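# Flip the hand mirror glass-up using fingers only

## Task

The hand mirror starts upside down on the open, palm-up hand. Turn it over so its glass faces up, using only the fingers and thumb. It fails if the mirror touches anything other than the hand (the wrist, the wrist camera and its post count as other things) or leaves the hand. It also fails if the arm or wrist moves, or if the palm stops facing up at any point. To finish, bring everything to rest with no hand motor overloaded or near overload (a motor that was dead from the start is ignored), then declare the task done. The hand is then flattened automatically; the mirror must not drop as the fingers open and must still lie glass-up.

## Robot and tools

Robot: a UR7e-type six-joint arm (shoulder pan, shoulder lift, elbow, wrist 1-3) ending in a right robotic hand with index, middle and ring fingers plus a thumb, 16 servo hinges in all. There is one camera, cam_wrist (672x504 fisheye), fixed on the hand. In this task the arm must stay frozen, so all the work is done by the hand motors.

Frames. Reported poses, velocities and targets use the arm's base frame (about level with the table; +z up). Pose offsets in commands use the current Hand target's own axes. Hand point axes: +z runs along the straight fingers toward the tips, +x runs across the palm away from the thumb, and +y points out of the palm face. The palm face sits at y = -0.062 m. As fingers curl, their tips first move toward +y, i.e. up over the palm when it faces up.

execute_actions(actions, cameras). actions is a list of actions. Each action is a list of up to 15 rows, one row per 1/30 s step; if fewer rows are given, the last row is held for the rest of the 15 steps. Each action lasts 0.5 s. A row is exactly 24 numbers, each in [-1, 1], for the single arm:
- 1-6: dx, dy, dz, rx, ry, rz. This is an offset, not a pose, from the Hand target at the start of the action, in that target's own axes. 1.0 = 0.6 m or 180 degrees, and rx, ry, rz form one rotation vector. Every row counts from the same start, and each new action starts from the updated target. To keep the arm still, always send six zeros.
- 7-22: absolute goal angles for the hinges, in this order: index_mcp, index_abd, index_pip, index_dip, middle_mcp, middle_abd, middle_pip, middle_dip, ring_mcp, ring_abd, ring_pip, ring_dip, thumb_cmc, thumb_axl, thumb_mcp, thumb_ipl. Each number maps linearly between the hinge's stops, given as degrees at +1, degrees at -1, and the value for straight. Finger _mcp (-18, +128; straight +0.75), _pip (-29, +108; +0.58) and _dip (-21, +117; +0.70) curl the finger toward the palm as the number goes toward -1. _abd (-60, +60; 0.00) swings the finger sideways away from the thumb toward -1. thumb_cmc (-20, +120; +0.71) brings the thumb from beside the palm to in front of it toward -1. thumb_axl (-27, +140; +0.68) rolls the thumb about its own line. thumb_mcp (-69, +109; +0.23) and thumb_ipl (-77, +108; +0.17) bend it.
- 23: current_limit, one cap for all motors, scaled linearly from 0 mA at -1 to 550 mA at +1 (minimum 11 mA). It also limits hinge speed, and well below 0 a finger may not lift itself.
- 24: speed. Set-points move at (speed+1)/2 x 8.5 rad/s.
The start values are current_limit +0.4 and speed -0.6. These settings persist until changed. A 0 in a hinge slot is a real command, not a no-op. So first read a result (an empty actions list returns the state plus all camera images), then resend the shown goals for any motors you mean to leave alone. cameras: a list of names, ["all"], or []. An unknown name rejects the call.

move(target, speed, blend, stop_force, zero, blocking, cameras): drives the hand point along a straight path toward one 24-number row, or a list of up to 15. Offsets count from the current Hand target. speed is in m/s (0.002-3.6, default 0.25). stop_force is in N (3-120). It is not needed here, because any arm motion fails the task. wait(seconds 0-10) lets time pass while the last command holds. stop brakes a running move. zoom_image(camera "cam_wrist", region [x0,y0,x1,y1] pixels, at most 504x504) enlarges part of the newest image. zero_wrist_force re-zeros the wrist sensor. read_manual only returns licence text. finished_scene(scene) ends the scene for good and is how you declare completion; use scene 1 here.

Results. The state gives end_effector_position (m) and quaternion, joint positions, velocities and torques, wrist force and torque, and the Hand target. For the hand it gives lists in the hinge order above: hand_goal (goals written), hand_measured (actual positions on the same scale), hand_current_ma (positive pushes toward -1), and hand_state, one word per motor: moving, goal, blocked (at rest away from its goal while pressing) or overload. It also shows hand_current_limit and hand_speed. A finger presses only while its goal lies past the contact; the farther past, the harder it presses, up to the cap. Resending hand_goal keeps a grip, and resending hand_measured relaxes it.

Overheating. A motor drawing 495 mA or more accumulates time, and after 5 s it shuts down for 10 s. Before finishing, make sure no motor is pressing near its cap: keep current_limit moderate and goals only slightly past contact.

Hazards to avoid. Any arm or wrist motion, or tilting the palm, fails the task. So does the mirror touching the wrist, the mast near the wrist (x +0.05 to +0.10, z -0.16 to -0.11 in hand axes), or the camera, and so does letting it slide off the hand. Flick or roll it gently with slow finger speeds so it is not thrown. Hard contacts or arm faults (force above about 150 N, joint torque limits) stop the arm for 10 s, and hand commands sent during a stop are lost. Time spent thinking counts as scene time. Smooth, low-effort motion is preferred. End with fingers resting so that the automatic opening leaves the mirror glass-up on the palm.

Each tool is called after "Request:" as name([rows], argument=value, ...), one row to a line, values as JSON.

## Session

Request:
execute_actions(actions=[])

Scene clock: 0.00 s.
end_effector_position=(+0.6153, +0.0722, +0.4023) hand_goal=(+0.754, +0.000, +0.576, +0.696, +0.754, +0.000, +0.576, +0.696, +0.754, +0.000, +0.576, +0.696, -0.104, +0.540, +0.162, +0.106) hand_measured=(+0.762, +0.000, +0.576, +0.696, +0.764, +0.000, +0.578, +0.696, +0.762, +0.000, +0.576, +0.696, -0.090, +0.542, +0.164, +0.108) hand_current_ma=(+45, +0, +4, +0, +50, +0, +8, +1, +40, +0, +4, +0, +73, +17, +15, +15) hand_state=(goal, goal, goal, goal, goal, goal, goal, goal, goal, goal, goal, goal, goal, goal, goal, goal) hand_current_limit=0.40 hand_speed=-0.60 end_effector_quat_wxyz=(+0.487, +0.464, +0.531, +0.516)
Joint positions: [-0.169 -1.162 2.197 -4.184 -1.306 -0.036]
Joint velocities: within noise
Joint torques (N m): no reading
Motor temperatures (°C): [43 40 35 42 42 48]
Wrist force (N): no reading
Wrist torque (N m): no reading
Wrist force, peak (N): no reading
Hand target: +0.6153, +0.0722, +0.4023; +0.487, +0.464, +0.531, +0.516
camera_calibration:
cam_wrist: T_world_to_cam=[[0.0515194, -0.719017, 0.69308, -0.227128], [-0.685461, -0.530172, -0.49906, 0.611577], [0.726284, -0.449368, -0.520173, -0.0769654], [0, 0, 0, 1]] pos_world=[0.486812, 0.126346, 0.422596]

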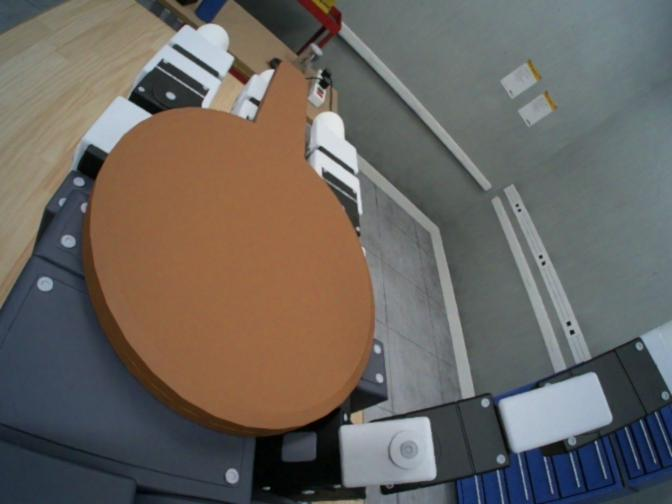

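Request:
execute_actions([
  [[0,0,0,0,0,0,0.754,0,0.576,0.696,0.754,0,0.576,0.696,0.754,0,0.576,0.696,0.071,0.713,-0.289,-0.40,0.4,-0.8]],
  [[0,0,0,0,0,0,0.754,0,0.576,0.696,0.754,0,0.576,0.696,0.754,0,0.576,0.696,0.071,0.713,-0.289,-0.656,0.4,-0.8]],
  [[0,0,0,0,0,0,0.754,0,0.576,0.696,0.754,0,0.576,0.696,0.754,0,0.576,0.696,0.071,0.713,-0.289,-0.656,0.4,-0.8]],
], cameras=["all"])

Scene clock: 102.70 s.
end_effector_position=(+0.6153, +0.0722, +0.4023) hand_goal=(+0.754, +0.000, +0.576, +0.696, +0.754, +0.000, +0.576, +0.696, +0.754, +0.000, +0.576, +0.696, +0.072, +0.714, -0.288, -0.656) hand_measured=(+0.762, +0.000, +0.576, +0.696, +0.764, +0.000, +0.578, +0.696, +0.762, +0.000, +0.576, +0.696, +0.076, +0.714, -0.288, -0.654) hand_current_ma=(+45, +0, +4, +0, +50, +0, +8, +1, +40, +0, +4, +0, +23, +1, -3, +11) hand_state=(goal, goal, goal, goal, goal, goal, goal, goal, goal, goal, goal, goal, goal, goal, goal, goal) hand_current_limit=0.40 hand_speed=-0.80 end_effector_quat_wxyz=(+0.487, +0.464, +0.531, +0.516)
Joint positions: [-0.169 -1.162 2.197 -4.184 -1.306 -0.036]
Joint torques (N m): [5.2 -23.88 -5.72 -2.94 -1.02 -1.6]
Wrist force (N): [-0.1 -0.1 0.0]
Wrist torque (N m): [0.01 0.01 -0.01]
Wrist force, peak (N): [-0.5 -0.2 -0.1]
Hand target: +0.6153, +0.0722, +0.4023; +0.487, +0.464, +0.531, +0.516
Off the commanded pose: 0.000 m, 0 deg.
camera_calibration:
cam_wrist: T_world_to_cam=[[0.0515194, -0.719017, 0.69308, -0.227128], [-0.685461, -0.530172, -0.49906, 0.611577], [0.726284, -0.449368, -0.520173, -0.0769654], [0, 0, 0, 1]] pos_world=[0.486812, 0.126346, 0.422596]

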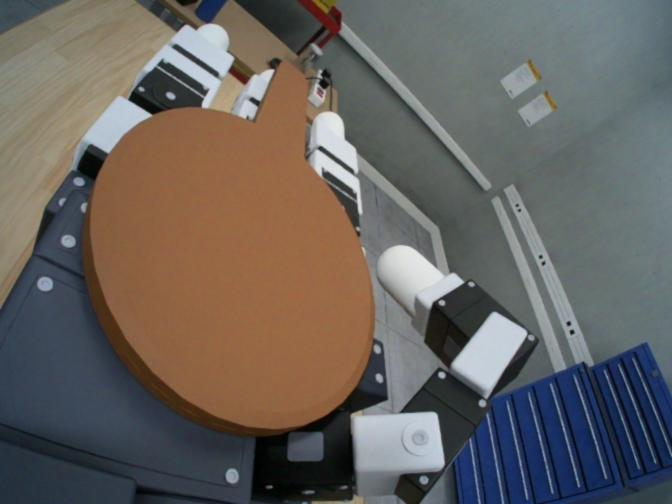

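Request:
execute_actions([
  [[0,0,0,0,0,0,0.754,0,0.576,0.696,0.754,0,0.576,0.696,0.754,0,0.576,0.696,0.071,0.62,-0.39,-0.626,0.4,-0.92]],
  [[0,0,0,0,0,0,0.754,0,0.576,0.696,0.754,0,0.576,0.696,0.754,0,0.576,0.696,0.071,0.534,-0.488,-0.596,0.4,-0.92]],
], cameras=["all"])

Scene clock: 110.93 s.
end_effector_position=(+0.6153, +0.0722, +0.4023) hand_goal=(+0.754, +0.000, +0.576, +0.696, +0.754, +0.000, +0.576, +0.696, +0.754, +0.000, +0.576, +0.696, +0.072, +0.534, -0.488, -0.596) hand_measured=(+0.762, +0.000, +0.576, +0.696, +0.766, +0.000, +0.578, +0.696, +0.762, +0.000, +0.576, +0.696, +0.076, +0.542, -0.486, -0.598) hand_current_ma=(+45, +0, +4, +0, +59, +0, +12, +1, +40, +0, +4, +0, +23, +48, +16, -9) hand_state=(goal, goal, goal, goal, goal, goal, goal, goal, goal, goal, goal, goal, goal, goal, goal, goal) hand_current_limit=0.40 hand_speed=-0.92 end_effector_quat_wxyz=(+0.487, +0.464, +0.531, +0.516)
Joint positions: [-0.169 -1.162 2.197 -4.184 -1.306 -0.036]
Joint torques (N m): [4.92 -23.16 -5.76 -2.72 -1.07 -1.56]
Wrist force (N): [-0.2 -0.2 0.0]
Wrist torque (N m): [0.01 0.03 -0.04]
Wrist force, peak (N): [-0.5 0.0 0.1]
Hand target: +0.6153, +0.0722, +0.4023; +0.487, +0.464, +0.531, +0.516
Off the commanded pose: 0.000 m, 0 deg.
camera_calibration:
cam_wrist: T_world_to_cam=[[0.0515194, -0.719017, 0.69308, -0.227128], [-0.685461, -0.530172, -0.49906, 0.611577], [0.726284, -0.449368, -0.520173, -0.0769654], [0, 0, 0, 1]] pos_world=[0.486812, 0.126346, 0.422596]

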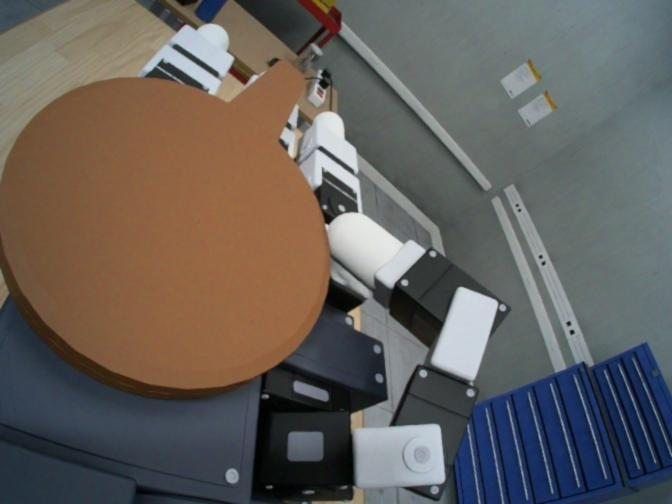

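Request:
execute_actions([
  [[0,0,0,0,0,0,0.754,0,0.576,0.696,0.754,0,0.576,0.696,0.754,0,0.576,0.696,0.071,0.534,0.0,-0.596,0.4,-0.75]],
  [[0,0,0,0,0,0,0.754,0,0.576,0.696,0.754,0,0.576,0.696,0.754,0,0.576,0.696,-0.286,-0.223,0.0,-0.841,0.4,-0.75]],
  [[0,0,0,0,0,0,0.754,0,0.576,0.696,0.754,0,0.576,0.696,0.754,0,0.576,0.696,-0.286,-0.223,0.0,-0.895,0.4,-0.75]],
  [[0,0,0,0,0,0,0.754,0,0.576,0.696,0.754,0,0.576,0.696,0.754,0,0.576,0.696,-0.286,-0.2,-0.2,-0.895,0.4,-0.85]],
  [[0,0,0,0,0,0,0.754,0,0.576,0.696,0.754,0,0.576,0.696,0.754,0,0.576,0.696,-0.286,-0.2,-0.429,-0.895,0.4,-0.93]],
], cameras=["all"])

Scene clock: 144.47 s.
end_effector_position=(+0.6153, +0.0722, +0.4023) hand_goal=(+0.754, +0.000, +0.576, +0.696, +0.754, +0.000, +0.576, +0.696, +0.754, +0.000, +0.576, +0.696, -0.286, -0.200, -0.428, -0.894) hand_measured=(+0.762, +0.000, +0.576, +0.696, +0.766, +0.000, +0.578, +0.696, +0.762, +0.000, +0.576, +0.696, -0.272, -0.198, -0.394, -0.886) hand_current_ma=(+45, +0, +4, +0, +59, +0, +12, +1, +40, +0, +4, +0, +73, +15, +218, +52) hand_state=(goal, goal, goal, goal, goal, goal, goal, goal, goal, goal, goal, goal, goal, goal, blocked, goal) hand_current_limit=0.40 hand_speed=-0.93 end_effector_quat_wxyz=(+0.487, +0.464, +0.531, +0.516)
Joint positions: [-0.169 -1.162 2.197 -4.184 -1.306 -0.036]
Joint torques (N m): [3.52 -23.59 -8.54 -1.09 -0.21 -0.98]
Wrist force (N): [-0.3 -0.1 0.0]
Wrist torque (N m): [0.00 0.04 -0.07]
Wrist force, peak (N): [-0.6 -0.1 0.1]
Hand target: +0.6153, +0.0722, +0.4023; +0.487, +0.464, +0.531, +0.516
Off the commanded pose: 0.000 m, 0 deg.
camera_calibration:
cam_wrist: T_world_to_cam=[[0.0515194, -0.719017, 0.69308, -0.227128], [-0.685461, -0.530172, -0.49906, 0.611577], [0.726284, -0.449368, -0.520173, -0.0769654], [0, 0, 0, 1]] pos_world=[0.486812, 0.126346, 0.422596]

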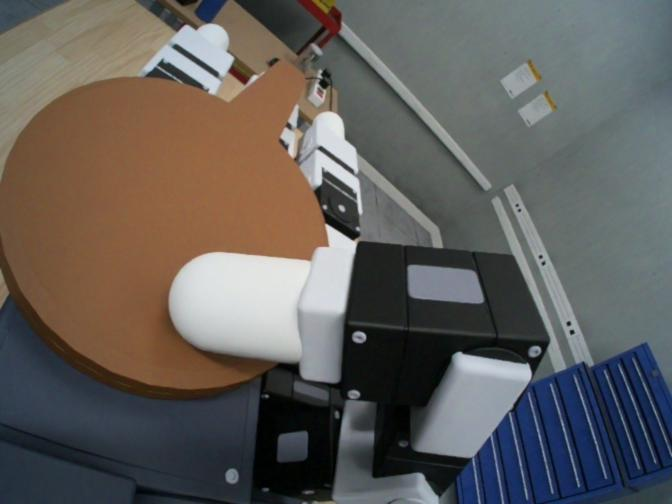

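Request:
execute_actions([
  [[0,0,0,0,0,0,0.754,0,0.576,0.696,0.754,0,0.576,0.696,0.754,0,0.576,0.696,-0.32,-0.123,-0.415,-0.867,0.4,-0.93]],
  [[0,0,0,0,0,0,0.754,0,0.576,0.696,0.754,0,0.576,0.696,0.754,0,0.576,0.696,-0.357,-0.046,-0.40,-0.839,0.4,-0.93]],
  [[0,0,0,0,0,0,0.754,0,0.576,0.696,0.754,0,0.576,0.696,0.754,0,0.576,0.696,-0.393,0.019,-0.403,-0.782,0.4,-0.93]],
  [[0,0,0,0,0,0,0.754,0,0.576,0.696,0.754,0,0.576,0.696,0.754,0,0.576,0.696,-0.429,0.084,-0.407,-0.725,0.4,-0.93]],
], cameras=["all"])

Scene clock: 157.73 s.
end_effector_position=(+0.6153, +0.0722, +0.4023) hand_goal=(+0.754, +0.000, +0.576, +0.696, +0.754, +0.000, +0.576, +0.696, +0.754, +0.000, +0.576, +0.696, -0.428, +0.084, -0.406, -0.724) hand_measured=(+0.762, +0.000, +0.576, +0.696, +0.768, +0.000, +0.580, +0.696, +0.762, +0.000, +0.576, +0.696, -0.404, +0.068, -0.386, -0.722) hand_current_ma=(+45, +0, +4, +0, +71, +0, +22, +1, +40, +0, +4, +0, +125, -103, +130, +14) hand_state=(goal, goal, goal, goal, goal, goal, goal, goal, goal, goal, goal, goal, blocked, goal, blocked, goal) hand_current_limit=0.40 hand_speed=-0.93 end_effector_quat_wxyz=(+0.487, +0.464, +0.531, +0.516)
Joint positions: [-0.169 -1.162 2.197 -4.184 -1.306 -0.036]
Joint torques (N m): [2.64 -23.48 -8.75 -1.08 -0.16 -0.79]
Wrist force (N): [-0.2 0.0 0.0]
Wrist torque (N m): [0.03 0.02 -0.07]
Wrist force, peak (N): [-0.5 0.0 -0.1]
Hand target: +0.6153, +0.0722, +0.4023; +0.487, +0.464, +0.531, +0.516
Off the commanded pose: 0.000 m, 0 deg.
camera_calibration:
cam_wrist: T_world_to_cam=[[0.0515194, -0.719017, 0.69308, -0.227128], [-0.685461, -0.530172, -0.49906, 0.611577], [0.726284, -0.449368, -0.520173, -0.0769654], [0, 0, 0, 1]] pos_world=[0.486812, 0.126346, 0.422596]

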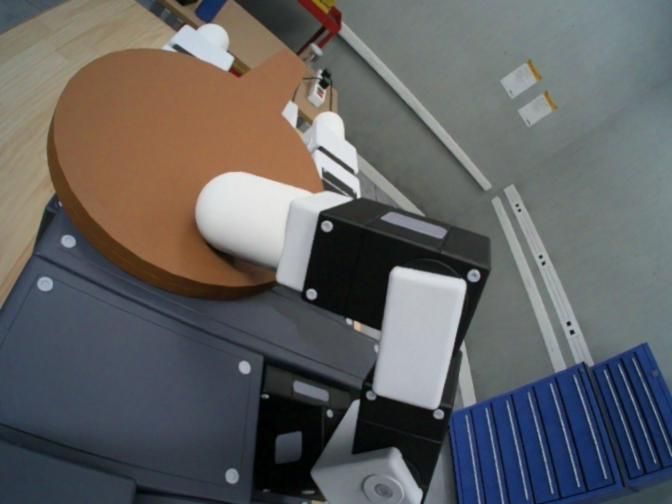

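Request:
execute_actions([
  [[0,0,0,0,0,0,0.754,0,0.576,0.696,0.754,0,0.576,0.696,0.754,0,0.576,0.696,-0.465,0.137,-0.433,-0.635,0.4,-0.93]],
  [[0,0,0,0,0,0,0.754,0,0.576,0.696,0.754,0,0.576,0.696,0.754,0,0.576,0.696,-0.50,0.189,-0.46,-0.546,0.4,-0.93]],
  [[0,0,0,0,0,0,0.754,0,0.576,0.696,0.754,0,0.576,0.696,0.754,0,0.576,0.696,-0.524,0.217,-0.50,-0.45,0.4,-0.93]],
  [[0,0,0,0,0,0,0.754,0,0.576,0.696,0.754,0,0.576,0.696,0.754,0,0.576,0.696,-0.548,0.245,-0.54,-0.356,0.4,-0.93]],
  [[0,0,0,0,0,0,0.754,0,0.576,0.696,0.754,0,0.576,0.696,0.754,0,0.576,0.696,-0.571,0.272,-0.578,-0.263,0.4,-0.93]],
], cameras=["all"])

Scene clock: 180.23 s.
end_effector_position=(+0.6153, +0.0722, +0.4023) hand_goal=(+0.754, +0.000, +0.576, +0.696, +0.754, +0.000, +0.576, +0.696, +0.754, +0.000, +0.576, +0.696, -0.570, +0.272, -0.578, -0.262) hand_measured=(+0.762, +0.000, +0.576, +0.696, +0.770, +0.000, +0.582, +0.696, +0.768, +0.000, +0.578, +0.696, -0.570, +0.270, -0.580, -0.266) hand_current_ma=(+45, +0, +4, +0, +86, +0, +33, +5, +71, +0, +8, +0, +2, -18, -11, -29) hand_state=(goal, goal, goal, goal, goal, goal, goal, goal, goal, goal, goal, goal, goal, goal, goal, goal) hand_current_limit=0.40 hand_speed=-0.93 end_effector_quat_wxyz=(+0.487, +0.464, +0.531, +0.516)
Joint positions: [-0.169 -1.162 2.197 -4.184 -1.306 -0.036]
Joint torques (N m): [1.61 -24.26 -9.99 -1.18 -0.27 -0.53]
Wrist force (N): [-0.2 0.0 -0.1]
Wrist torque (N m): [0.07 0.04 -0.08]
Wrist force, peak (N): [-0.6 -0.1 -0.2]
Hand target: +0.6153, +0.0722, +0.4023; +0.487, +0.464, +0.531, +0.516
Off the commanded pose: 0.000 m, 0 deg.
camera_calibration:
cam_wrist: T_world_to_cam=[[0.0515194, -0.719017, 0.69308, -0.227128], [-0.685461, -0.530172, -0.49906, 0.611577], [0.726284, -0.449368, -0.520173, -0.0769654], [0, 0, 0, 1]] pos_world=[0.486812, 0.126346, 0.422596]

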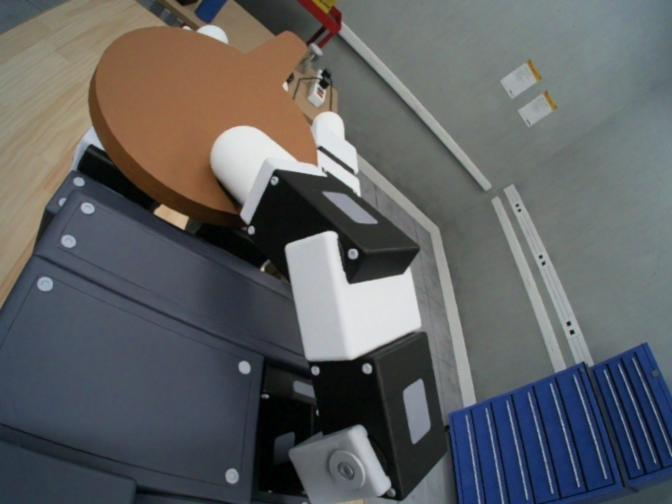

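Request:
execute_actions([
  [[0,0,0,0,0,0,0.754,0,0.576,0.696,0.754,0,0.576,0.696,0.754,0,0.576,0.696,-0.571,0.272,-0.35,-0.40,0.4,-0.85]],
  [[0,0,0,0,0,0,0.754,0,0.576,0.696,0.754,0,0.576,0.696,0.754,0,0.576,0.696,-0.429,-0.049,-0.309,-0.726,0.4,-0.85]],
  [[0,0,0,0,0,0,0.754,0,0.576,0.696,0.754,0,0.576,0.696,0.754,0,0.576,0.696,-0.429,-0.049,-0.309,-0.726,0.4,-0.85]],
  [[0,0,0,0,0,0,0.754,0,0.576,0.696,0.754,0,0.576,0.696,0.754,0,0.576,0.696,-0.429,-0.020,-0.440,-0.715,0.4,-0.90]],
  [[0,0,0,0,0,0,0.754,0,0.576,0.696,0.754,0,0.576,0.696,0.754,0,0.576,0.696,-0.50,0.085,-0.507,-0.564,0.4,-0.93]],
  [[0,0,0,0,0,0,0.754,0,0.576,0.696,0.754,0,0.576,0.696,0.754,0,0.576,0.696,-0.50,0.085,-0.507,-0.564,0.4,-0.93]],
], cameras=["all"])

Scene clock: 275.67 s.
end_effector_position=(+0.6153, +0.0722, +0.4023) hand_goal=(+0.754, +0.000, +0.576, +0.696, +0.754, +0.000, +0.576, +0.696, +0.754, +0.000, +0.576, +0.696, -0.500, +0.086, -0.506, -0.564) hand_measured=(+0.762, +0.000, +0.576, +0.696, +0.770, +0.000, +0.582, +0.696, +0.768, +0.000, +0.578, +0.696, -0.498, +0.084, -0.506, -0.568) hand_current_ma=(+45, +0, +4, +0, +86, +0, +33, +5, +71, +0, +8, +0, +7, -8, -3, -28) hand_state=(goal, goal, goal, goal, goal, goal, goal, goal, goal, goal, goal, goal, goal, goal, goal, goal) hand_current_limit=0.40 hand_speed=-0.93 end_effector_quat_wxyz=(+0.487, +0.464, +0.531, +0.516)
Joint positions: [-0.169 -1.162 2.197 -4.184 -1.306 -0.036]
Joint torques (N m): [2.7 -24.62 -11.49 -1.08 0.35 0.16]
Wrist force (N): [-0.3 -0.1 -0.1]
Wrist torque (N m): [0.06 0.04 -0.08]
Wrist force, peak (N): [-0.5 -0.4 -0.3]
Hand target: +0.6153, +0.0722, +0.4023; +0.487, +0.464, +0.531, +0.516
Off the commanded pose: 0.000 m, 0 deg.
camera_calibration:
cam_wrist: T_world_to_cam=[[0.0515194, -0.719017, 0.69308, -0.227128], [-0.685461, -0.530172, -0.49906, 0.611577], [0.726284, -0.449368, -0.520173, -0.0769654], [0, 0, 0, 1]] pos_world=[0.486812, 0.126346, 0.422596]

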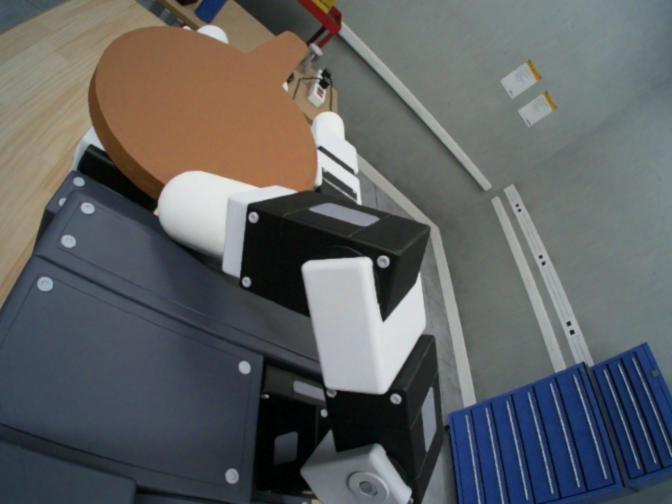

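Request:
execute_actions([
  [[0,0,0,0,0,0,0.754,0,0.576,0.696,0.754,0,0.576,0.696,0.754,0,0.576,0.696,-0.543,0.145,-0.572,-0.402,0.4,-0.93]],
  [[0,0,0,0,0,0,0.754,0,0.576,0.696,0.754,0,0.576,0.696,0.754,0,0.576,0.696,-0.543,0.145,-0.572,-0.402,0.4,-0.93]],
  [[0,0,0,0,0,0,0.754,0,0.576,0.696,0.754,0,0.576,0.696,0.754,0,0.576,0.696,-0.571,0.192,-0.67,-0.187,0.4,-0.93]],
  [[0,0,0,0,0,0,0.754,0,0.576,0.696,0.754,0,0.576,0.696,0.754,0,0.576,0.696,-0.571,0.192,-0.67,-0.187,0.4,-0.93]],
], cameras=["all"])

Scene clock: 283.27 s.
end_effector_position=(+0.6153, +0.0722, +0.4023) hand_goal=(+0.754, +0.000, +0.576, +0.696, +0.754, +0.000, +0.576, +0.696, +0.754, +0.000, +0.576, +0.696, -0.570, +0.192, -0.670, -0.186) hand_measured=(+0.762, +0.000, +0.576, +0.696, +0.770, +0.000, +0.582, +0.696, +0.768, +0.000, +0.580, +0.696, -0.574, +0.188, -0.676, -0.196) hand_current_ma=(+45, +0, +4, +0, +86, +0, +33, +5, +74, +0, +15, +0, -16, -28, -37, -62) hand_state=(goal, goal, goal, goal, goal, goal, goal, goal, goal, goal, goal, goal, goal, goal, goal, goal) hand_current_limit=0.40 hand_speed=-0.93 end_effector_quat_wxyz=(+0.487, +0.464, +0.531, +0.516)
Joint positions: [-0.169 -1.162 2.197 -4.184 -1.306 -0.036]
Joint torques (N m): [2.8 -24.96 -12.04 -1.14 0.49 0.21]
Wrist force (N): [-0.3 0.1 0.0]
Wrist torque (N m): [0.08 0.04 -0.08]
Wrist force, peak (N): [-0.4 -0.1 -0.4]
Hand target: +0.6153, +0.0722, +0.4023; +0.487, +0.464, +0.531, +0.516
Off the commanded pose: 0.000 m, 0 deg.
camera_calibration:
cam_wrist: T_world_to_cam=[[0.0515194, -0.719017, 0.69308, -0.227128], [-0.685461, -0.530172, -0.49906, 0.611577], [0.726284, -0.449368, -0.520173, -0.0769654], [0, 0, 0, 1]] pos_world=[0.486812, 0.126346, 0.422596]

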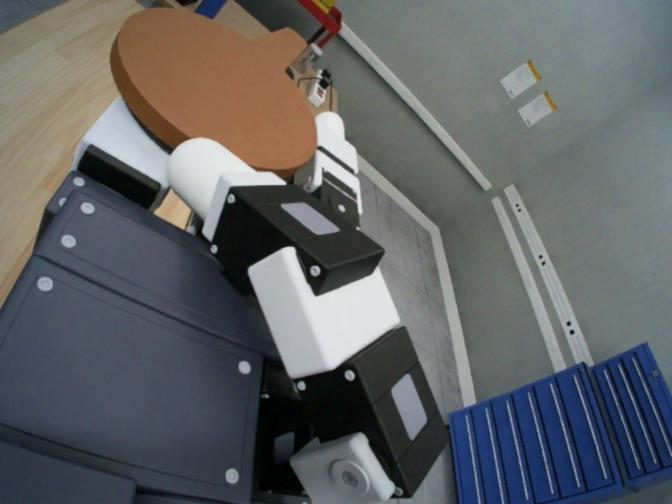

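Request:
execute_actions([
  [[0,0,0,0,0,0,0.70,0,0.576,0.696,0.754,0,0.576,0.696,0.754,0,0.576,0.696,-0.50,0.085,-0.42,-0.56,0.4,-0.9]],
  [[0,0,0,0,0,0,0.70,-0.14,0.576,0.696,0.754,-0.14,0.576,0.696,0.754,-0.14,0.576,0.696,-0.50,0.085,-0.42,-0.56,0.4,-0.93]],
  [[0,0,0,0,0,0,0.70,-0.27,0.576,0.696,0.754,-0.27,0.576,0.696,0.754,-0.27,0.576,0.696,-0.50,0.085,-0.42,-0.56,0.4,-0.93]],
], cameras=["all"])

Scene clock: 336.50 s.
end_effector_position=(+0.6153, +0.0722, +0.4023) hand_goal=(+0.700, -0.270, +0.576, +0.696, +0.754, -0.270, +0.576, +0.696, +0.754, -0.270, +0.576, +0.696, -0.500, +0.086, -0.420, -0.560) hand_measured=(+0.726, -0.268, +0.576, +0.696, +0.770, -0.268, +0.582, +0.696, +0.768, -0.266, +0.580, +0.696, -0.510, +0.088, -0.430, -0.558) hand_current_ma=(+136, +12, +4, +0, +87, +13, +32, +5, +78, +13, +17, +0, -52, +15, -68, +9) hand_state=(blocked, goal, goal, goal, goal, goal, goal, goal, goal, goal, goal, goal, goal, goal, goal, goal) hand_current_limit=0.40 hand_speed=-0.93 end_effector_quat_wxyz=(+0.487, +0.464, +0.531, +0.516)
Joint positions: [-0.169 -1.162 2.197 -4.184 -1.306 -0.036]
Joint torques (N m): [2.59 -26.25 -12.82 -1.97 0.53 1.06]
Wrist force (N): [-0.3 0.0 -0.3]
Wrist torque (N m): [0.10 0.05 -0.11]
Wrist force, peak (N): [-0.6 -0.3 -0.3]
Hand target: +0.6153, +0.0722, +0.4023; +0.487, +0.464, +0.531, +0.516
Off the commanded pose: 0.000 m, 0 deg.
camera_calibration:
cam_wrist: T_world_to_cam=[[0.0515194, -0.719017, 0.69308, -0.227128], [-0.685461, -0.530172, -0.49906, 0.611577], [0.726284, -0.449368, -0.520173, -0.0769654], [0, 0, 0, 1]] pos_world=[0.486812, 0.126346, 0.422596]

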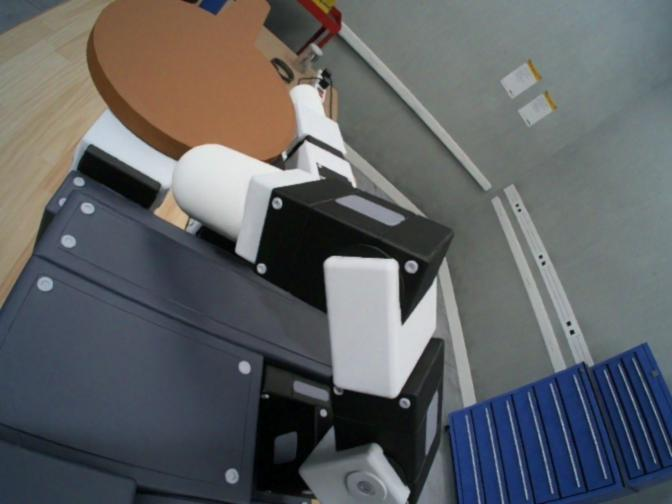

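Request:
execute_actions([
  [[0,0,0,0,0,0,0.70,-0.05,0.576,0.696,0.754,-0.27,0.576,0.696,0.754,-0.27,0.576,0.696,-0.20,0.40,-0.20,-0.40,0.4,-0.85]],
  [[0,0,0,0,0,0,0.45,-0.03,0.78,0.85,0.754,-0.27,0.576,0.696,0.754,-0.27,0.576,0.696,0.071,0.68,0.0,-0.20,0.4,-0.85]],
  [[0,0,0,0,0,0,0.22,-0.03,0.98,0.98,0.754,-0.27,0.576,0.696,0.754,-0.27,0.576,0.696,0.071,0.68,0.0,-0.20,0.4,-0.85]],
  [[0,0,0,0,0,0,0.22,-0.03,0.98,0.98,0.86,-0.27,0.576,0.696,0.754,-0.27,0.576,0.696,0.071,0.68,0.0,-0.20,0.4,-0.92]],
  [[0,0,0,0,0,0,0.22,-0.03,0.98,0.98,0.86,0.0,0.576,0.696,0.754,-0.27,0.576,0.696,0.071,0.68,0.0,-0.20,0.4,-0.90]],
  [[0,0,0,0,0,0,0.22,-0.03,0.98,0.98,0.86,0.0,0.576,0.696,0.754,-0.27,0.576,0.696,0.071,0.68,0.0,-0.20,0.4,-0.92]],
  [[0,0,0,0,0,0,0.22,-0.03,0.98,0.98,0.754,0.0,0.576,0.696,0.754,-0.27,0.576,0.696,0.071,0.68,0.0,-0.20,0.4,-0.92]],
], cameras=["all"])

Scene clock: 454.73 s.
end_effector_position=(+0.6153, +0.0722, +0.4023) hand_goal=(+0.220, -0.030, +0.980, +0.980, +0.754, +0.000, +0.576, +0.696, +0.754, -0.270, +0.576, +0.696, +0.072, +0.680, +0.000, -0.200) hand_measured=(+0.244, -0.034, +0.980, +0.978, +0.780, -0.004, +0.582, +0.696, +0.768, -0.268, +0.580, +0.696, +0.076, +0.680, -0.004, -0.204) hand_current_ma=(+125, -16, -1, -13, +136, -14, +32, +5, +78, +8, +17, +0, +21, -5, -30, -24) hand_state=(blocked, goal, goal, goal, blocked, goal, goal, goal, goal, goal, goal, goal, goal, goal, goal, goal) hand_current_limit=0.40 hand_speed=-0.92 end_effector_quat_wxyz=(+0.487, +0.464, +0.531, +0.516)
Joint positions: [-0.169 -1.162 2.197 -4.184 -1.306 -0.036]
Joint torques (N m): [-0.51 -28.6 -17.48 -3.02 1.3 1.36]
Wrist force (N): [-0.3 -0.1 -0.2]
Wrist torque (N m): [0.06 0.05 -0.05]
Wrist force, peak (N): [-0.7 0.0 -0.2]
Hand target: +0.6153, +0.0722, +0.4023; +0.487, +0.464, +0.531, +0.516
Off the commanded pose: 0.000 m, 0 deg.
camera_calibration:
cam_wrist: T_world_to_cam=[[0.0515194, -0.719017, 0.69308, -0.227128], [-0.685461, -0.530172, -0.49906, 0.611577], [0.726284, -0.449368, -0.520173, -0.0769654], [0, 0, 0, 1]] pos_world=[0.486812, 0.126346, 0.422596]

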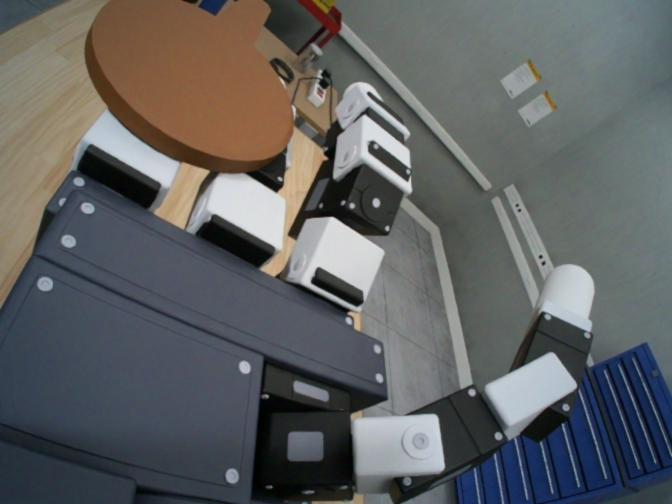

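Request:
execute_actions([
  [[0,0,0,0,0,0,0.22,-0.40,0.98,0.98,0.754,0.0,0.576,0.696,0.754,-0.27,0.576,0.696,0.071,0.68,0.0,-0.20,0.4,-0.92]],
  [[0,0,0,0,0,0,0.22,-0.40,0.98,0.98,0.754,0.0,0.576,0.696,0.754,-0.27,0.576,0.696,0.071,0.68,0.0,-0.20,0.4,-0.92]],
  [[0,0,0,0,0,0,0.22,-0.40,0.98,0.98,0.754,0.0,0.576,0.696,0.66,-0.27,0.576,0.696,0.071,0.68,0.0,-0.20,0.4,-0.94]],
], cameras=["all"])

Scene clock: 464.13 s.
end_effector_position=(+0.6153, +0.0722, +0.4023) hand_goal=(+0.220, -0.400, +0.980, +0.980, +0.754, +0.000, +0.576, +0.696, +0.660, -0.270, +0.576, +0.696, +0.072, +0.680, +0.000, -0.200) hand_measured=(+0.244, -0.398, +0.980, +0.978, +0.780, -0.004, +0.582, +0.696, +0.696, -0.268, +0.580, +0.696, +0.076, +0.680, -0.004, -0.204) hand_current_ma=(+123, +9, -1, -13, +134, -14, +32, +5, +188, +8, +17, +0, +21, -5, -30, -24) hand_state=(blocked, goal, goal, goal, blocked, goal, goal, goal, blocked, goal, goal, goal, goal, goal, goal, goal) hand_current_limit=0.40 hand_speed=-0.94 end_effector_quat_wxyz=(+0.487, +0.464, +0.531, +0.516)
Joint positions: [-0.169 -1.162 2.197 -4.184 -1.306 -0.036]
Joint torques (N m): [-0.56 -28.92 -18.01 -2.87 1.19 1.13]
Wrist force (N): [-0.5 -0.3 -0.3]
Wrist torque (N m): [0.05 0.07 -0.08]
Wrist force, peak (N): [-0.6 -0.2 -0.3]
Hand target: +0.6153, +0.0722, +0.4023; +0.487, +0.464, +0.531, +0.516
Off the commanded pose: 0.000 m, 0 deg.
camera_calibration:
cam_wrist: T_world_to_cam=[[0.0515194, -0.719017, 0.69308, -0.227128], [-0.685461, -0.530172, -0.49906, 0.611577], [0.726284, -0.449368, -0.520173, -0.0769654], [0, 0, 0, 1]] pos_world=[0.486812, 0.126346, 0.422596]

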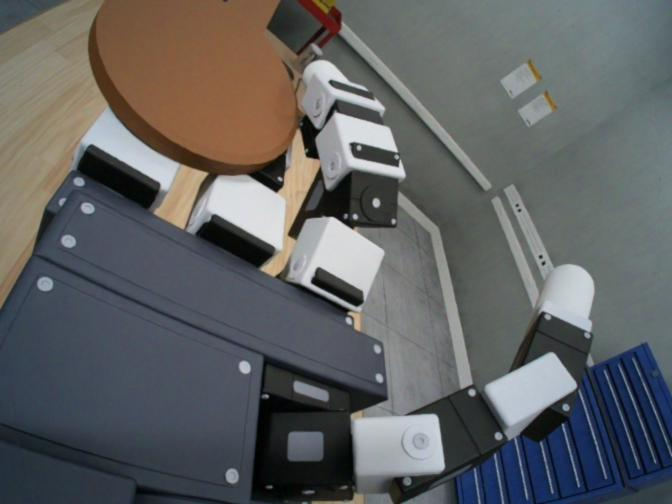

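Request:
execute_actions([
  [[0,0,0,0,0,0,0.22,-0.40,0.98,0.98,0.754,0.0,0.576,0.696,0.58,-0.27,0.576,0.696,0.071,0.68,0.0,-0.20,0.4,-0.94]],
  [[0,0,0,0,0,0,0.22,-0.40,0.98,0.98,0.754,0.0,0.576,0.696,0.50,-0.27,0.576,0.696,0.071,0.68,0.0,-0.20,0.4,-0.94]],
], cameras=["all"])

Scene clock: 476.20 s.
end_effector_position=(+0.6153, +0.0722, +0.4023) hand_goal=(+0.220, -0.400, +0.980, +0.980, +0.754, +0.000, +0.576, +0.696, +0.500, -0.270, +0.576, +0.696, +0.072, +0.680, +0.000, -0.200) hand_measured=(+0.242, -0.398, +0.980, +0.978, +0.778, -0.004, +0.582, +0.696, +0.536, -0.268, +0.580, +0.696, +0.076, +0.680, -0.004, -0.204) hand_current_ma=(+120, +9, -1, -13, +124, -14, +32, +5, +189, +7, +17, +0, +21, -5, -30, -24) hand_state=(blocked, goal, goal, goal, blocked, goal, goal, goal, blocked, goal, goal, goal, goal, goal, goal, goal) hand_current_limit=0.40 hand_speed=-0.94 end_effector_quat_wxyz=(+0.487, +0.464, +0.531, +0.516)
Joint positions: [-0.169 -1.162 2.197 -4.184 -1.306 -0.036]
Joint torques (N m): [-0.91 -29.97 -18.55 -2.55 1.09 1.13]
Wrist force (N): [-0.3 -0.1 -0.1]
Wrist torque (N m): [0.04 0.04 -0.06]
Wrist force, peak (N): [-0.5 0.0 -0.5]
Hand target: +0.6153, +0.0722, +0.4023; +0.487, +0.464, +0.531, +0.516
Off the commanded pose: 0.000 m, 0 deg.
camera_calibration:
cam_wrist: T_world_to_cam=[[0.0515194, -0.719017, 0.69308, -0.227128], [-0.685461, -0.530172, -0.49906, 0.611577], [0.726284, -0.449368, -0.520173, -0.0769654], [0, 0, 0, 1]] pos_world=[0.486812, 0.126346, 0.422596]

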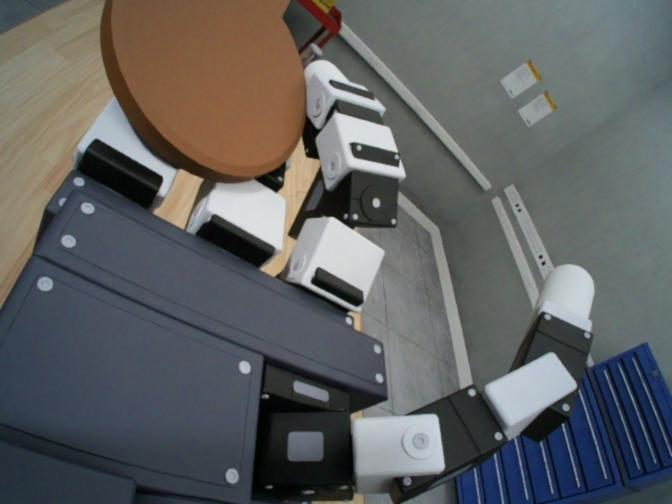

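Request:
zoom_image(camera="cam_wrist", region=[60, 0, 420, 260])

Scaled by 1.400 from the camera's 672x504 image, which has a finer 960x720 frame.

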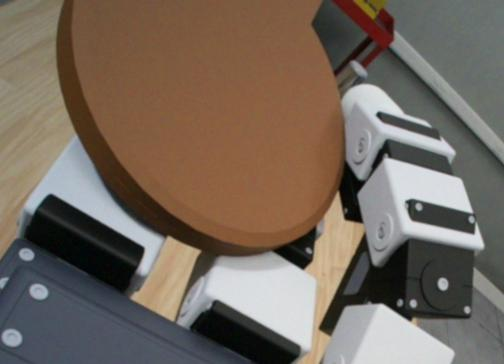

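Request:
execute_actions([
  [[0,0,0,0,0,0,0.22,-0.40,0.98,0.98,0.754,0.0,0.576,0.696,0.52,-0.40,0.576,0.696,0.071,0.68,0.0,-0.20,0.4,-0.93]],
  [[0,0,0,0,0,0,0.22,-0.40,0.98,0.98,0.754,0.0,0.576,0.696,0.52,-0.53,0.576,0.696,0.071,0.68,0.0,-0.20,0.4,-0.93]],
], cameras=["all"])

Request:
zoom_image(camera="cam_wrist", region=[60, 0, 420, 260])

Scene clock: 543.50 s.
end_effector_position=(+0.6153, +0.0722, +0.4023) hand_goal=(+0.220, -0.400, +0.980, +0.980, +0.754, +0.000, +0.576, +0.696, +0.520, -0.530, +0.576, +0.696, +0.072, +0.680, +0.000, -0.200) hand_measured=(+0.242, -0.398, +0.980, +0.978, +0.778, -0.004, +0.582, +0.696, +0.536, -0.528, +0.580, +0.696, +0.076, +0.680, -0.004, -0.204) hand_current_ma=(+120, +9, -1, -13, +124, -14, +32, +5, +83, +9, +17, +0, +21, -5, -30, -24) hand_state=(blocked, goal, goal, goal, blocked, goal, goal, goal, goal, goal, goal, goal, goal, goal, goal, goal) hand_current_limit=0.40 hand_speed=-0.93 end_effector_quat_wxyz=(+0.487, +0.464, +0.531, +0.516)
Joint positions: [-0.169 -1.162 2.197 -4.184 -1.306 -0.036]
Joint torques (N m): [-1.62 -31.42 -19.92 -1.36 0.42 0.77]
Wrist force (N): [-0.2 -0.2 -0.3]
Wrist torque (N m): [0.05 0.04 -0.06]
Wrist force, peak (N): [-0.5 0.1 -0.4]
Hand target: +0.6153, +0.0722, +0.4023; +0.487, +0.464, +0.531, +0.516
Off the commanded pose: 0.000 m, 0 deg.
camera_calibration:
cam_wrist: T_world_to_cam=[[0.0515194, -0.719017, 0.69308, -0.227128], [-0.685461, -0.530172, -0.49906, 0.611577], [0.726284, -0.449368, -0.520173, -0.0769654], [0, 0, 0, 1]] pos_world=[0.486812, 0.126346, 0.422596]

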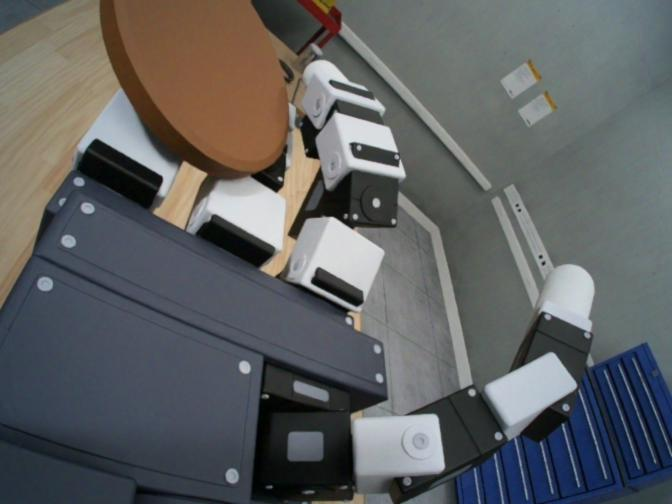

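Scaled by 1.400 from the camera's 672x504 image, which has a finer 960x720 frame.

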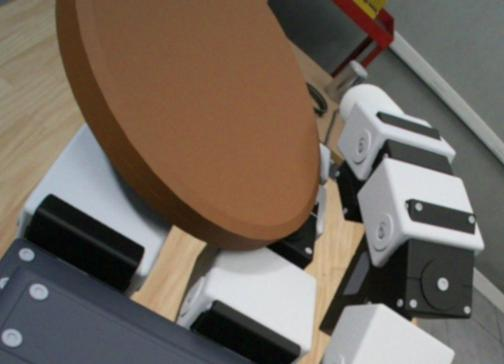

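Request:
execute_actions([
  [[0,0,0,0,0,0,0.22,-0.40,0.98,0.98,0.754,0.0,0.576,0.696,0.44,-0.53,0.576,0.696,0.071,0.68,0.0,-0.20,0.4,-0.94]],
  [[0,0,0,0,0,0,0.22,-0.40,0.98,0.98,0.754,0.0,0.576,0.696,0.38,-0.53,0.576,0.696,0.071,0.68,0.0,-0.20,0.4,-0.94]],
], cameras=["all"])

Request:
zoom_image(camera="cam_wrist", region=[60, 0, 420, 260])

Scene clock: 555.10 s.
end_effector_position=(+0.6153, +0.0722, +0.4023) hand_goal=(+0.220, -0.400, +0.980, +0.980, +0.754, +0.000, +0.576, +0.696, +0.380, -0.530, +0.576, +0.696, +0.072, +0.680, +0.000, -0.200) hand_measured=(+0.242, -0.398, +0.980, +0.978, +0.778, -0.004, +0.582, +0.696, +0.412, -0.528, +0.580, +0.696, +0.076, +0.680, -0.004, -0.204) hand_current_ma=(+120, +9, -1, -13, +124, -14, +32, +5, +170, +6, +17, +0, +21, -5, -30, -24) hand_state=(blocked, goal, goal, goal, blocked, goal, goal, goal, blocked, goal, goal, goal, goal, goal, goal, goal) hand_current_limit=0.40 hand_speed=-0.94 end_effector_quat_wxyz=(+0.487, +0.464, +0.531, +0.516)
Joint positions: [-0.169 -1.162 2.197 -4.184 -1.306 -0.036]
Joint torques (N m): [-2.06 -30.98 -20.17 -1.19 0.43 0.69]
Wrist force (N): [-0.3 0.0 -0.4]
Wrist torque (N m): [0.09 0.05 -0.06]
Wrist force, peak (N): [-0.5 0.0 -0.5]
Hand target: +0.6153, +0.0722, +0.4023; +0.487, +0.464, +0.531, +0.516
Off the commanded pose: 0.000 m, 0 deg.
camera_calibration:
cam_wrist: T_world_to_cam=[[0.0515194, -0.719017, 0.69308, -0.227128], [-0.685461, -0.530172, -0.49906, 0.611577], [0.726284, -0.449368, -0.520173, -0.0769654], [0, 0, 0, 1]] pos_world=[0.486812, 0.126346, 0.422596]

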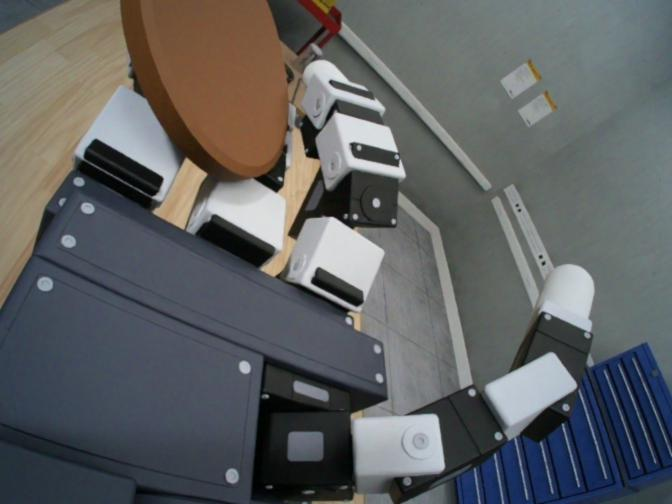

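Scaled by 1.400 from the camera's 672x504 image, which has a finer 960x720 frame.

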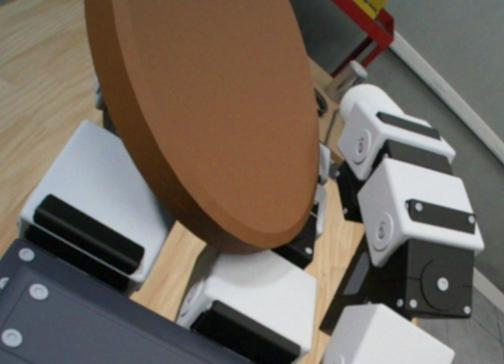

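Request:
execute_actions([
  [[0,0,0,0,0,0,0.22,-0.40,0.98,0.98,0.754,0.0,0.576,0.696,0.32,-0.47,0.576,0.696,0.071,0.68,0.0,-0.20,0.4,-0.94]],
  [[0,0,0,0,0,0,0.22,-0.40,0.98,0.98,0.754,0.0,0.576,0.696,0.26,-0.40,0.576,0.696,0.071,0.68,0.0,-0.20,0.4,-0.94]],
], cameras=["all"])

Request:
zoom_image(camera="cam_wrist", region=[60, 0, 420, 260])

Scene clock: 566.40 s.
end_effector_position=(+0.6153, +0.0722, +0.4023) hand_goal=(+0.220, -0.400, +0.980, +0.980, +0.754, +0.000, +0.576, +0.696, +0.260, -0.400, +0.576, +0.696, +0.072, +0.680, +0.000, -0.200) hand_measured=(+0.242, -0.398, +0.980, +0.978, +0.778, -0.004, +0.582, +0.696, +0.290, -0.408, +0.580, +0.696, +0.076, +0.680, -0.004, -0.204) hand_current_ma=(+120, +9, -1, -13, +124, -14, +32, +5, +159, -34, +17, +0, +21, -5, -30, -24) hand_state=(blocked, goal, goal, goal, blocked, goal, goal, goal, blocked, goal, goal, goal, goal, goal, goal, goal) hand_current_limit=0.40 hand_speed=-0.94 end_effector_quat_wxyz=(+0.487, +0.464, +0.531, +0.516)
Joint positions: [-0.169 -1.162 2.197 -4.184 -1.306 -0.036]
Joint torques (N m): [-2.54 -31.45 -20.99 -1.23 0.38 0.65]
Wrist force (N): [-0.2 -0.1 -0.3]
Wrist torque (N m): [0.05 0.03 -0.05]
Wrist force, peak (N): [-0.6 -0.1 -0.5]
Hand target: +0.6153, +0.0722, +0.4023; +0.487, +0.464, +0.531, +0.516
Off the commanded pose: 0.000 m, 0 deg.
camera_calibration:
cam_wrist: T_world_to_cam=[[0.0515194, -0.719017, 0.69308, -0.227128], [-0.685461, -0.530172, -0.49906, 0.611577], [0.726284, -0.449368, -0.520173, -0.0769654], [0, 0, 0, 1]] pos_world=[0.486812, 0.126346, 0.422596]

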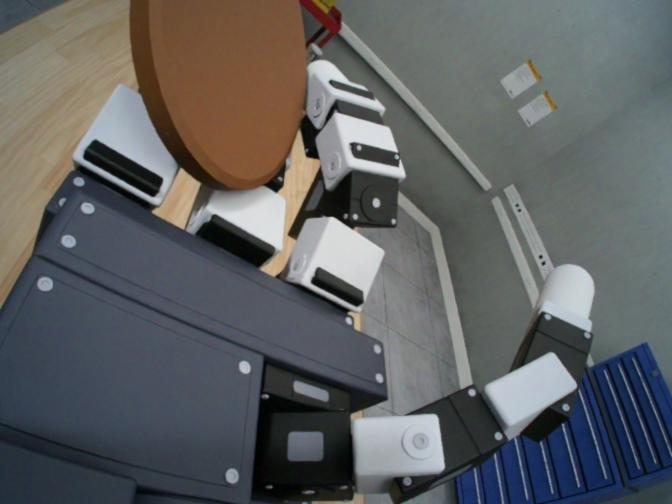

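Scaled by 1.400 from the camera's 672x504 image, which has a finer 960x720 frame.

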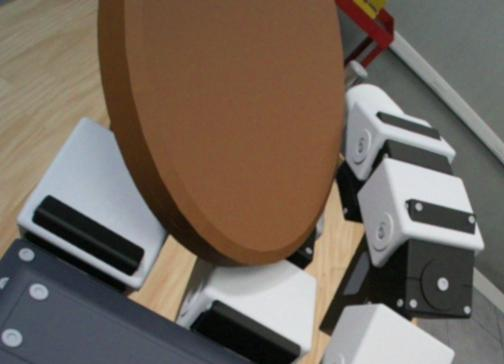

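Request:
execute_actions([
  [[0,0,0,0,0,0,0.22,-0.40,0.98,0.98,0.754,0.0,0.576,0.696,0.20,-0.34,0.576,0.696,0.071,0.68,0.0,-0.20,0.4,-0.94]],
  [[0,0,0,0,0,0,0.22,-0.40,0.98,0.98,0.754,0.0,0.576,0.696,0.15,-0.28,0.576,0.696,0.071,0.68,0.0,-0.20,0.4,-0.94]],
], cameras=["all"])

Request:
zoom_image(camera="cam_wrist", region=[60, 0, 420, 260])

Scene clock: 651.37 s.
end_effector_position=(+0.6153, +0.0722, +0.4023) hand_goal=(+0.220, -0.400, +0.980, +0.980, +0.754, +0.000, +0.576, +0.696, +0.150, -0.280, +0.576, +0.696, +0.072, +0.680, +0.000, -0.200) hand_measured=(+0.242, -0.398, +0.980, +0.978, +0.778, -0.004, +0.582, +0.696, +0.176, -0.288, +0.580, +0.696, +0.076, +0.680, -0.004, -0.204) hand_current_ma=(+120, +9, -1, -13, +124, -14, +32, +5, +144, -34, +17, +0, +21, -5, -30, -24) hand_state=(blocked, goal, goal, goal, blocked, goal, goal, goal, blocked, goal, goal, goal, goal, goal, goal, goal) hand_current_limit=0.40 hand_speed=-0.94 end_effector_quat_wxyz=(+0.487, +0.464, +0.531, +0.516)
Joint positions: [-0.169 -1.162 2.197 -4.184 -1.306 -0.036]
Joint torques (N m): [-3.89 -27.82 -21.08 -1.67 -0.14 0.39]
Wrist force (N): [-0.1 -0.1 -0.2]
Wrist torque (N m): [0.05 0.03 -0.04]
Wrist force, peak (N): [-0.6 0.1 -0.5]
Hand target: +0.6153, +0.0722, +0.4023; +0.487, +0.464, +0.531, +0.516
Off the commanded pose: 0.000 m, 0 deg.
camera_calibration:
cam_wrist: T_world_to_cam=[[0.0515194, -0.719017, 0.69308, -0.227128], [-0.685461, -0.530172, -0.49906, 0.611577], [0.726284, -0.449368, -0.520173, -0.0769654], [0, 0, 0, 1]] pos_world=[0.486812, 0.126346, 0.422596]

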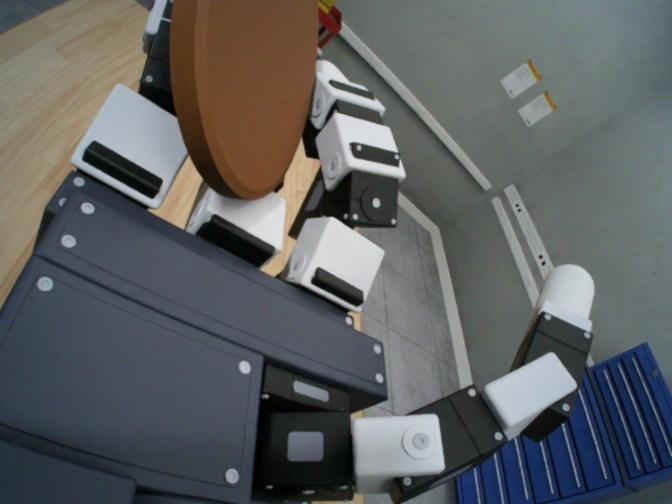

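Scaled by 1.400 from the camera's 672x504 image, which has a finer 960x720 frame.

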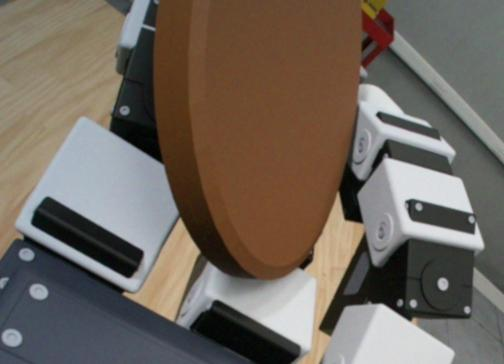

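Request:
execute_actions([
  [[0,0,0,0,0,0,0.22,-0.40,0.98,0.98,0.754,0.0,0.576,0.696,0.19,-0.22,0.467,0.696,0.071,0.68,0.0,-0.20,0.4,-0.94]],
  [[0,0,0,0,0,0,0.22,-0.40,0.98,0.98,0.754,0.0,0.576,0.696,0.235,-0.167,0.358,0.696,0.071,0.68,0.0,-0.20,0.4,-0.94]],
], cameras=["all"])

Request:
zoom_image(camera="cam_wrist", region=[60, 0, 420, 260])

Scene clock: 728.93 s.
end_effector_position=(+0.6153, +0.0722, +0.4023) hand_goal=(+0.220, -0.400, +0.980, +0.980, +0.754, +0.000, +0.576, +0.696, +0.236, -0.166, +0.358, +0.696, +0.072, +0.680, +0.000, -0.200) hand_measured=(+0.242, -0.398, +0.980, +0.978, +0.778, -0.002, +0.582, +0.696, +0.244, -0.174, +0.366, +0.696, +0.076, +0.680, -0.004, -0.204) hand_current_ma=(+120, +8, -1, -13, +124, -9, +32, +5, +47, -34, +36, +0, +21, -5, -30, -24) hand_state=(blocked, goal, goal, goal, blocked, goal, goal, goal, goal, goal, goal, goal, goal, goal, goal, goal) hand_current_limit=0.40 hand_speed=-0.94 end_effector_quat_wxyz=(+0.487, +0.464, +0.531, +0.516)
Joint positions: [-0.169 -1.162 2.197 -4.184 -1.306 -0.036]
Joint torques (N m): [-5.05 -25.68 -18.94 -2.15 -1.02 0.39]
Wrist force (N): [-0.4 0.0 -0.3]
Wrist torque (N m): [0.10 0.06 -0.05]
Wrist force, peak (N): [-0.6 0.1 -0.6]
Hand target: +0.6153, +0.0722, +0.4023; +0.487, +0.464, +0.531, +0.516
Off the commanded pose: 0.000 m, 0 deg.
camera_calibration:
cam_wrist: T_world_to_cam=[[0.0515194, -0.719017, 0.69308, -0.227128], [-0.685461, -0.530172, -0.49906, 0.611577], [0.726284, -0.449368, -0.520173, -0.0769654], [0, 0, 0, 1]] pos_world=[0.486812, 0.126346, 0.422596]

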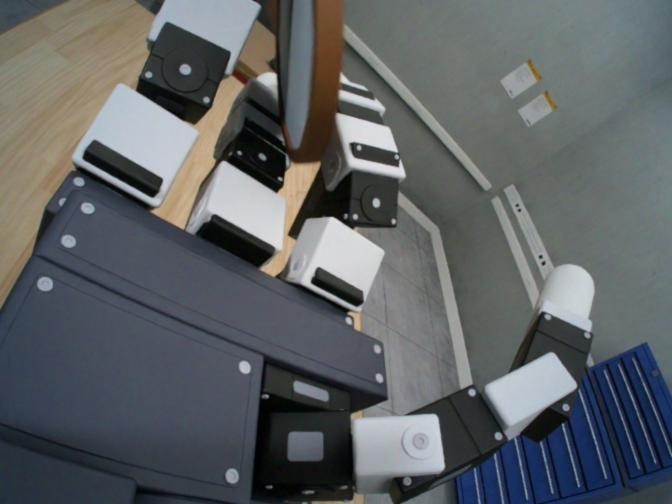

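Scaled by 1.400 from the camera's 672x504 image, which has a finer 960x720 frame.

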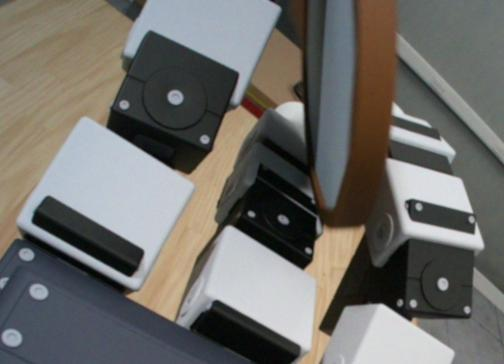

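Request:
execute_actions([
  [[0,0,0,0,0,0,0.24,-0.40,0.78,0.84,0.754,0.0,0.576,0.696,0.235,-0.167,0.358,0.696,0.071,0.68,0.0,-0.20,0.4,-0.93]],
], cameras=["all"])

Request:
zoom_image(camera="cam_wrist", region=[160, 0, 460, 220])

Scene clock: 811.13 s.
end_effector_position=(+0.6153, +0.0722, +0.4023) hand_goal=(+0.240, -0.400, +0.780, +0.840, +0.754, +0.000, +0.576, +0.696, +0.236, -0.166, +0.358, +0.696, +0.072, +0.680, +0.000, -0.200) hand_measured=(+0.248, -0.398, +0.786, +0.844, +0.778, -0.002, +0.582, +0.696, +0.244, -0.174, +0.364, +0.696, +0.076, +0.680, -0.004, -0.204) hand_current_ma=(+39, +8, +35, +19, +124, -9, +33, +5, +47, -33, +31, +0, +21, -5, -30, -24) hand_state=(goal, goal, goal, goal, blocked, goal, goal, goal, goal, goal, goal, goal, goal, goal, goal, goal) hand_current_limit=0.40 hand_speed=-0.93 end_effector_quat_wxyz=(+0.487, +0.464, +0.531, +0.516)
Joint positions: [-0.169 -1.162 2.197 -4.184 -1.306 -0.036]
Joint torques (N m): [-6.43 -24.55 -18.73 -2.53 -1.11 0.14]
Wrist force (N): [-0.4 0.1 -0.4]
Wrist torque (N m): [0.11 0.06 -0.05]
Wrist force, peak (N): [-0.6 -0.1 -0.5]
Hand target: +0.6153, +0.0722, +0.4023; +0.487, +0.464, +0.531, +0.516
Off the commanded pose: 0.000 m, 0 deg.
camera_calibration:
cam_wrist: T_world_to_cam=[[0.0515194, -0.719017, 0.69308, -0.227128], [-0.685461, -0.530172, -0.49906, 0.611577], [0.726284, -0.449368, -0.520173, -0.0769654], [0, 0, 0, 1]] pos_world=[0.486812, 0.126346, 0.422596]

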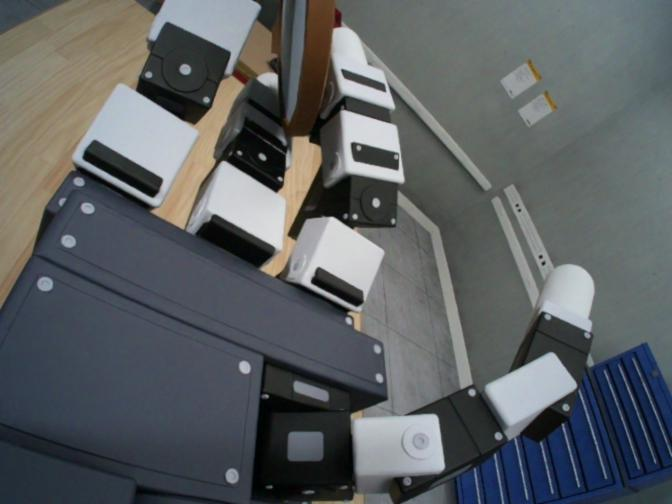

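Scaled by 1.680 from the camera's 672x504 image, which has a finer 960x720 frame.

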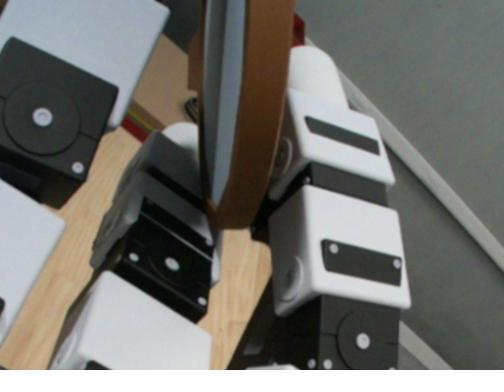

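Request:
wait(seconds=0, cameras=["cam_wrist"])

Scene clock: 829.43 s.
end_effector_position=(+0.6153, +0.0722, +0.4023) hand_goal=(+0.240, -0.400, +0.780, +0.840, +0.754, +0.000, +0.576, +0.696, +0.236, -0.166, +0.358, +0.696, +0.072, +0.680, +0.000, -0.200) hand_measured=(+0.248, -0.398, +0.786, +0.844, +0.778, -0.002, +0.582, +0.696, +0.244, -0.174, +0.364, +0.696, +0.076, +0.680, -0.004, -0.204) hand_current_ma=(+39, +8, +35, +19, +124, -9, +33, +5, +47, -33, +31, +0, +21, -5, -30, -24) hand_state=(goal, goal, goal, goal, blocked, goal, goal, goal, goal, goal, goal, goal, goal, goal, goal, goal) hand_current_limit=0.40 hand_speed=-0.93 end_effector_quat_wxyz=(+0.487, +0.464, +0.531, +0.516)
Joint positions: [-0.169 -1.162 2.197 -4.184 -1.306 -0.036]
Joint torques (N m): [-6.44 -24.06 -18.82 -2.66 -0.95 -0.07]
Wrist force (N): [-0.3 -0.2 -0.4]
Wrist torque (N m): [0.07 0.05 -0.05]
Wrist force, peak (N): [-0.6 -0.1 -0.5]
Hand target: +0.6153, +0.0722, +0.4023; +0.487, +0.464, +0.531, +0.516
Off the commanded pose: 0.000 m, 0 deg.
camera_calibration:
cam_wrist: T_world_to_cam=[[0.0515194, -0.719017, 0.69308, -0.227128], [-0.685461, -0.530172, -0.49906, 0.611577], [0.726284, -0.449368, -0.520173, -0.0769654], [0, 0, 0, 1]] pos_world=[0.486812, 0.126346, 0.422596]

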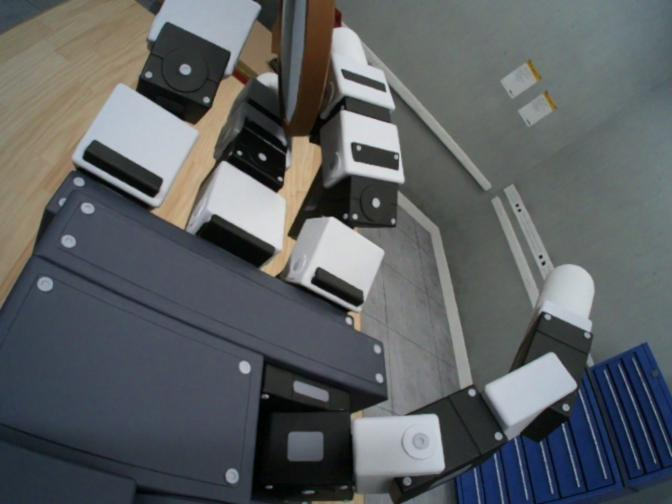

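Request:
zoom_image(camera="cam_wrist", region=[130, 0, 450, 240])

Scaled by 1.575 from the camera's 672x504 image, which has a finer 960x720 frame.

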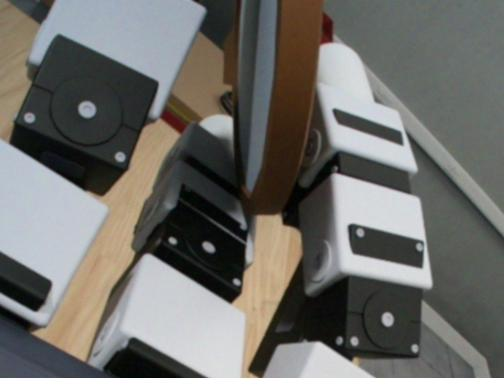

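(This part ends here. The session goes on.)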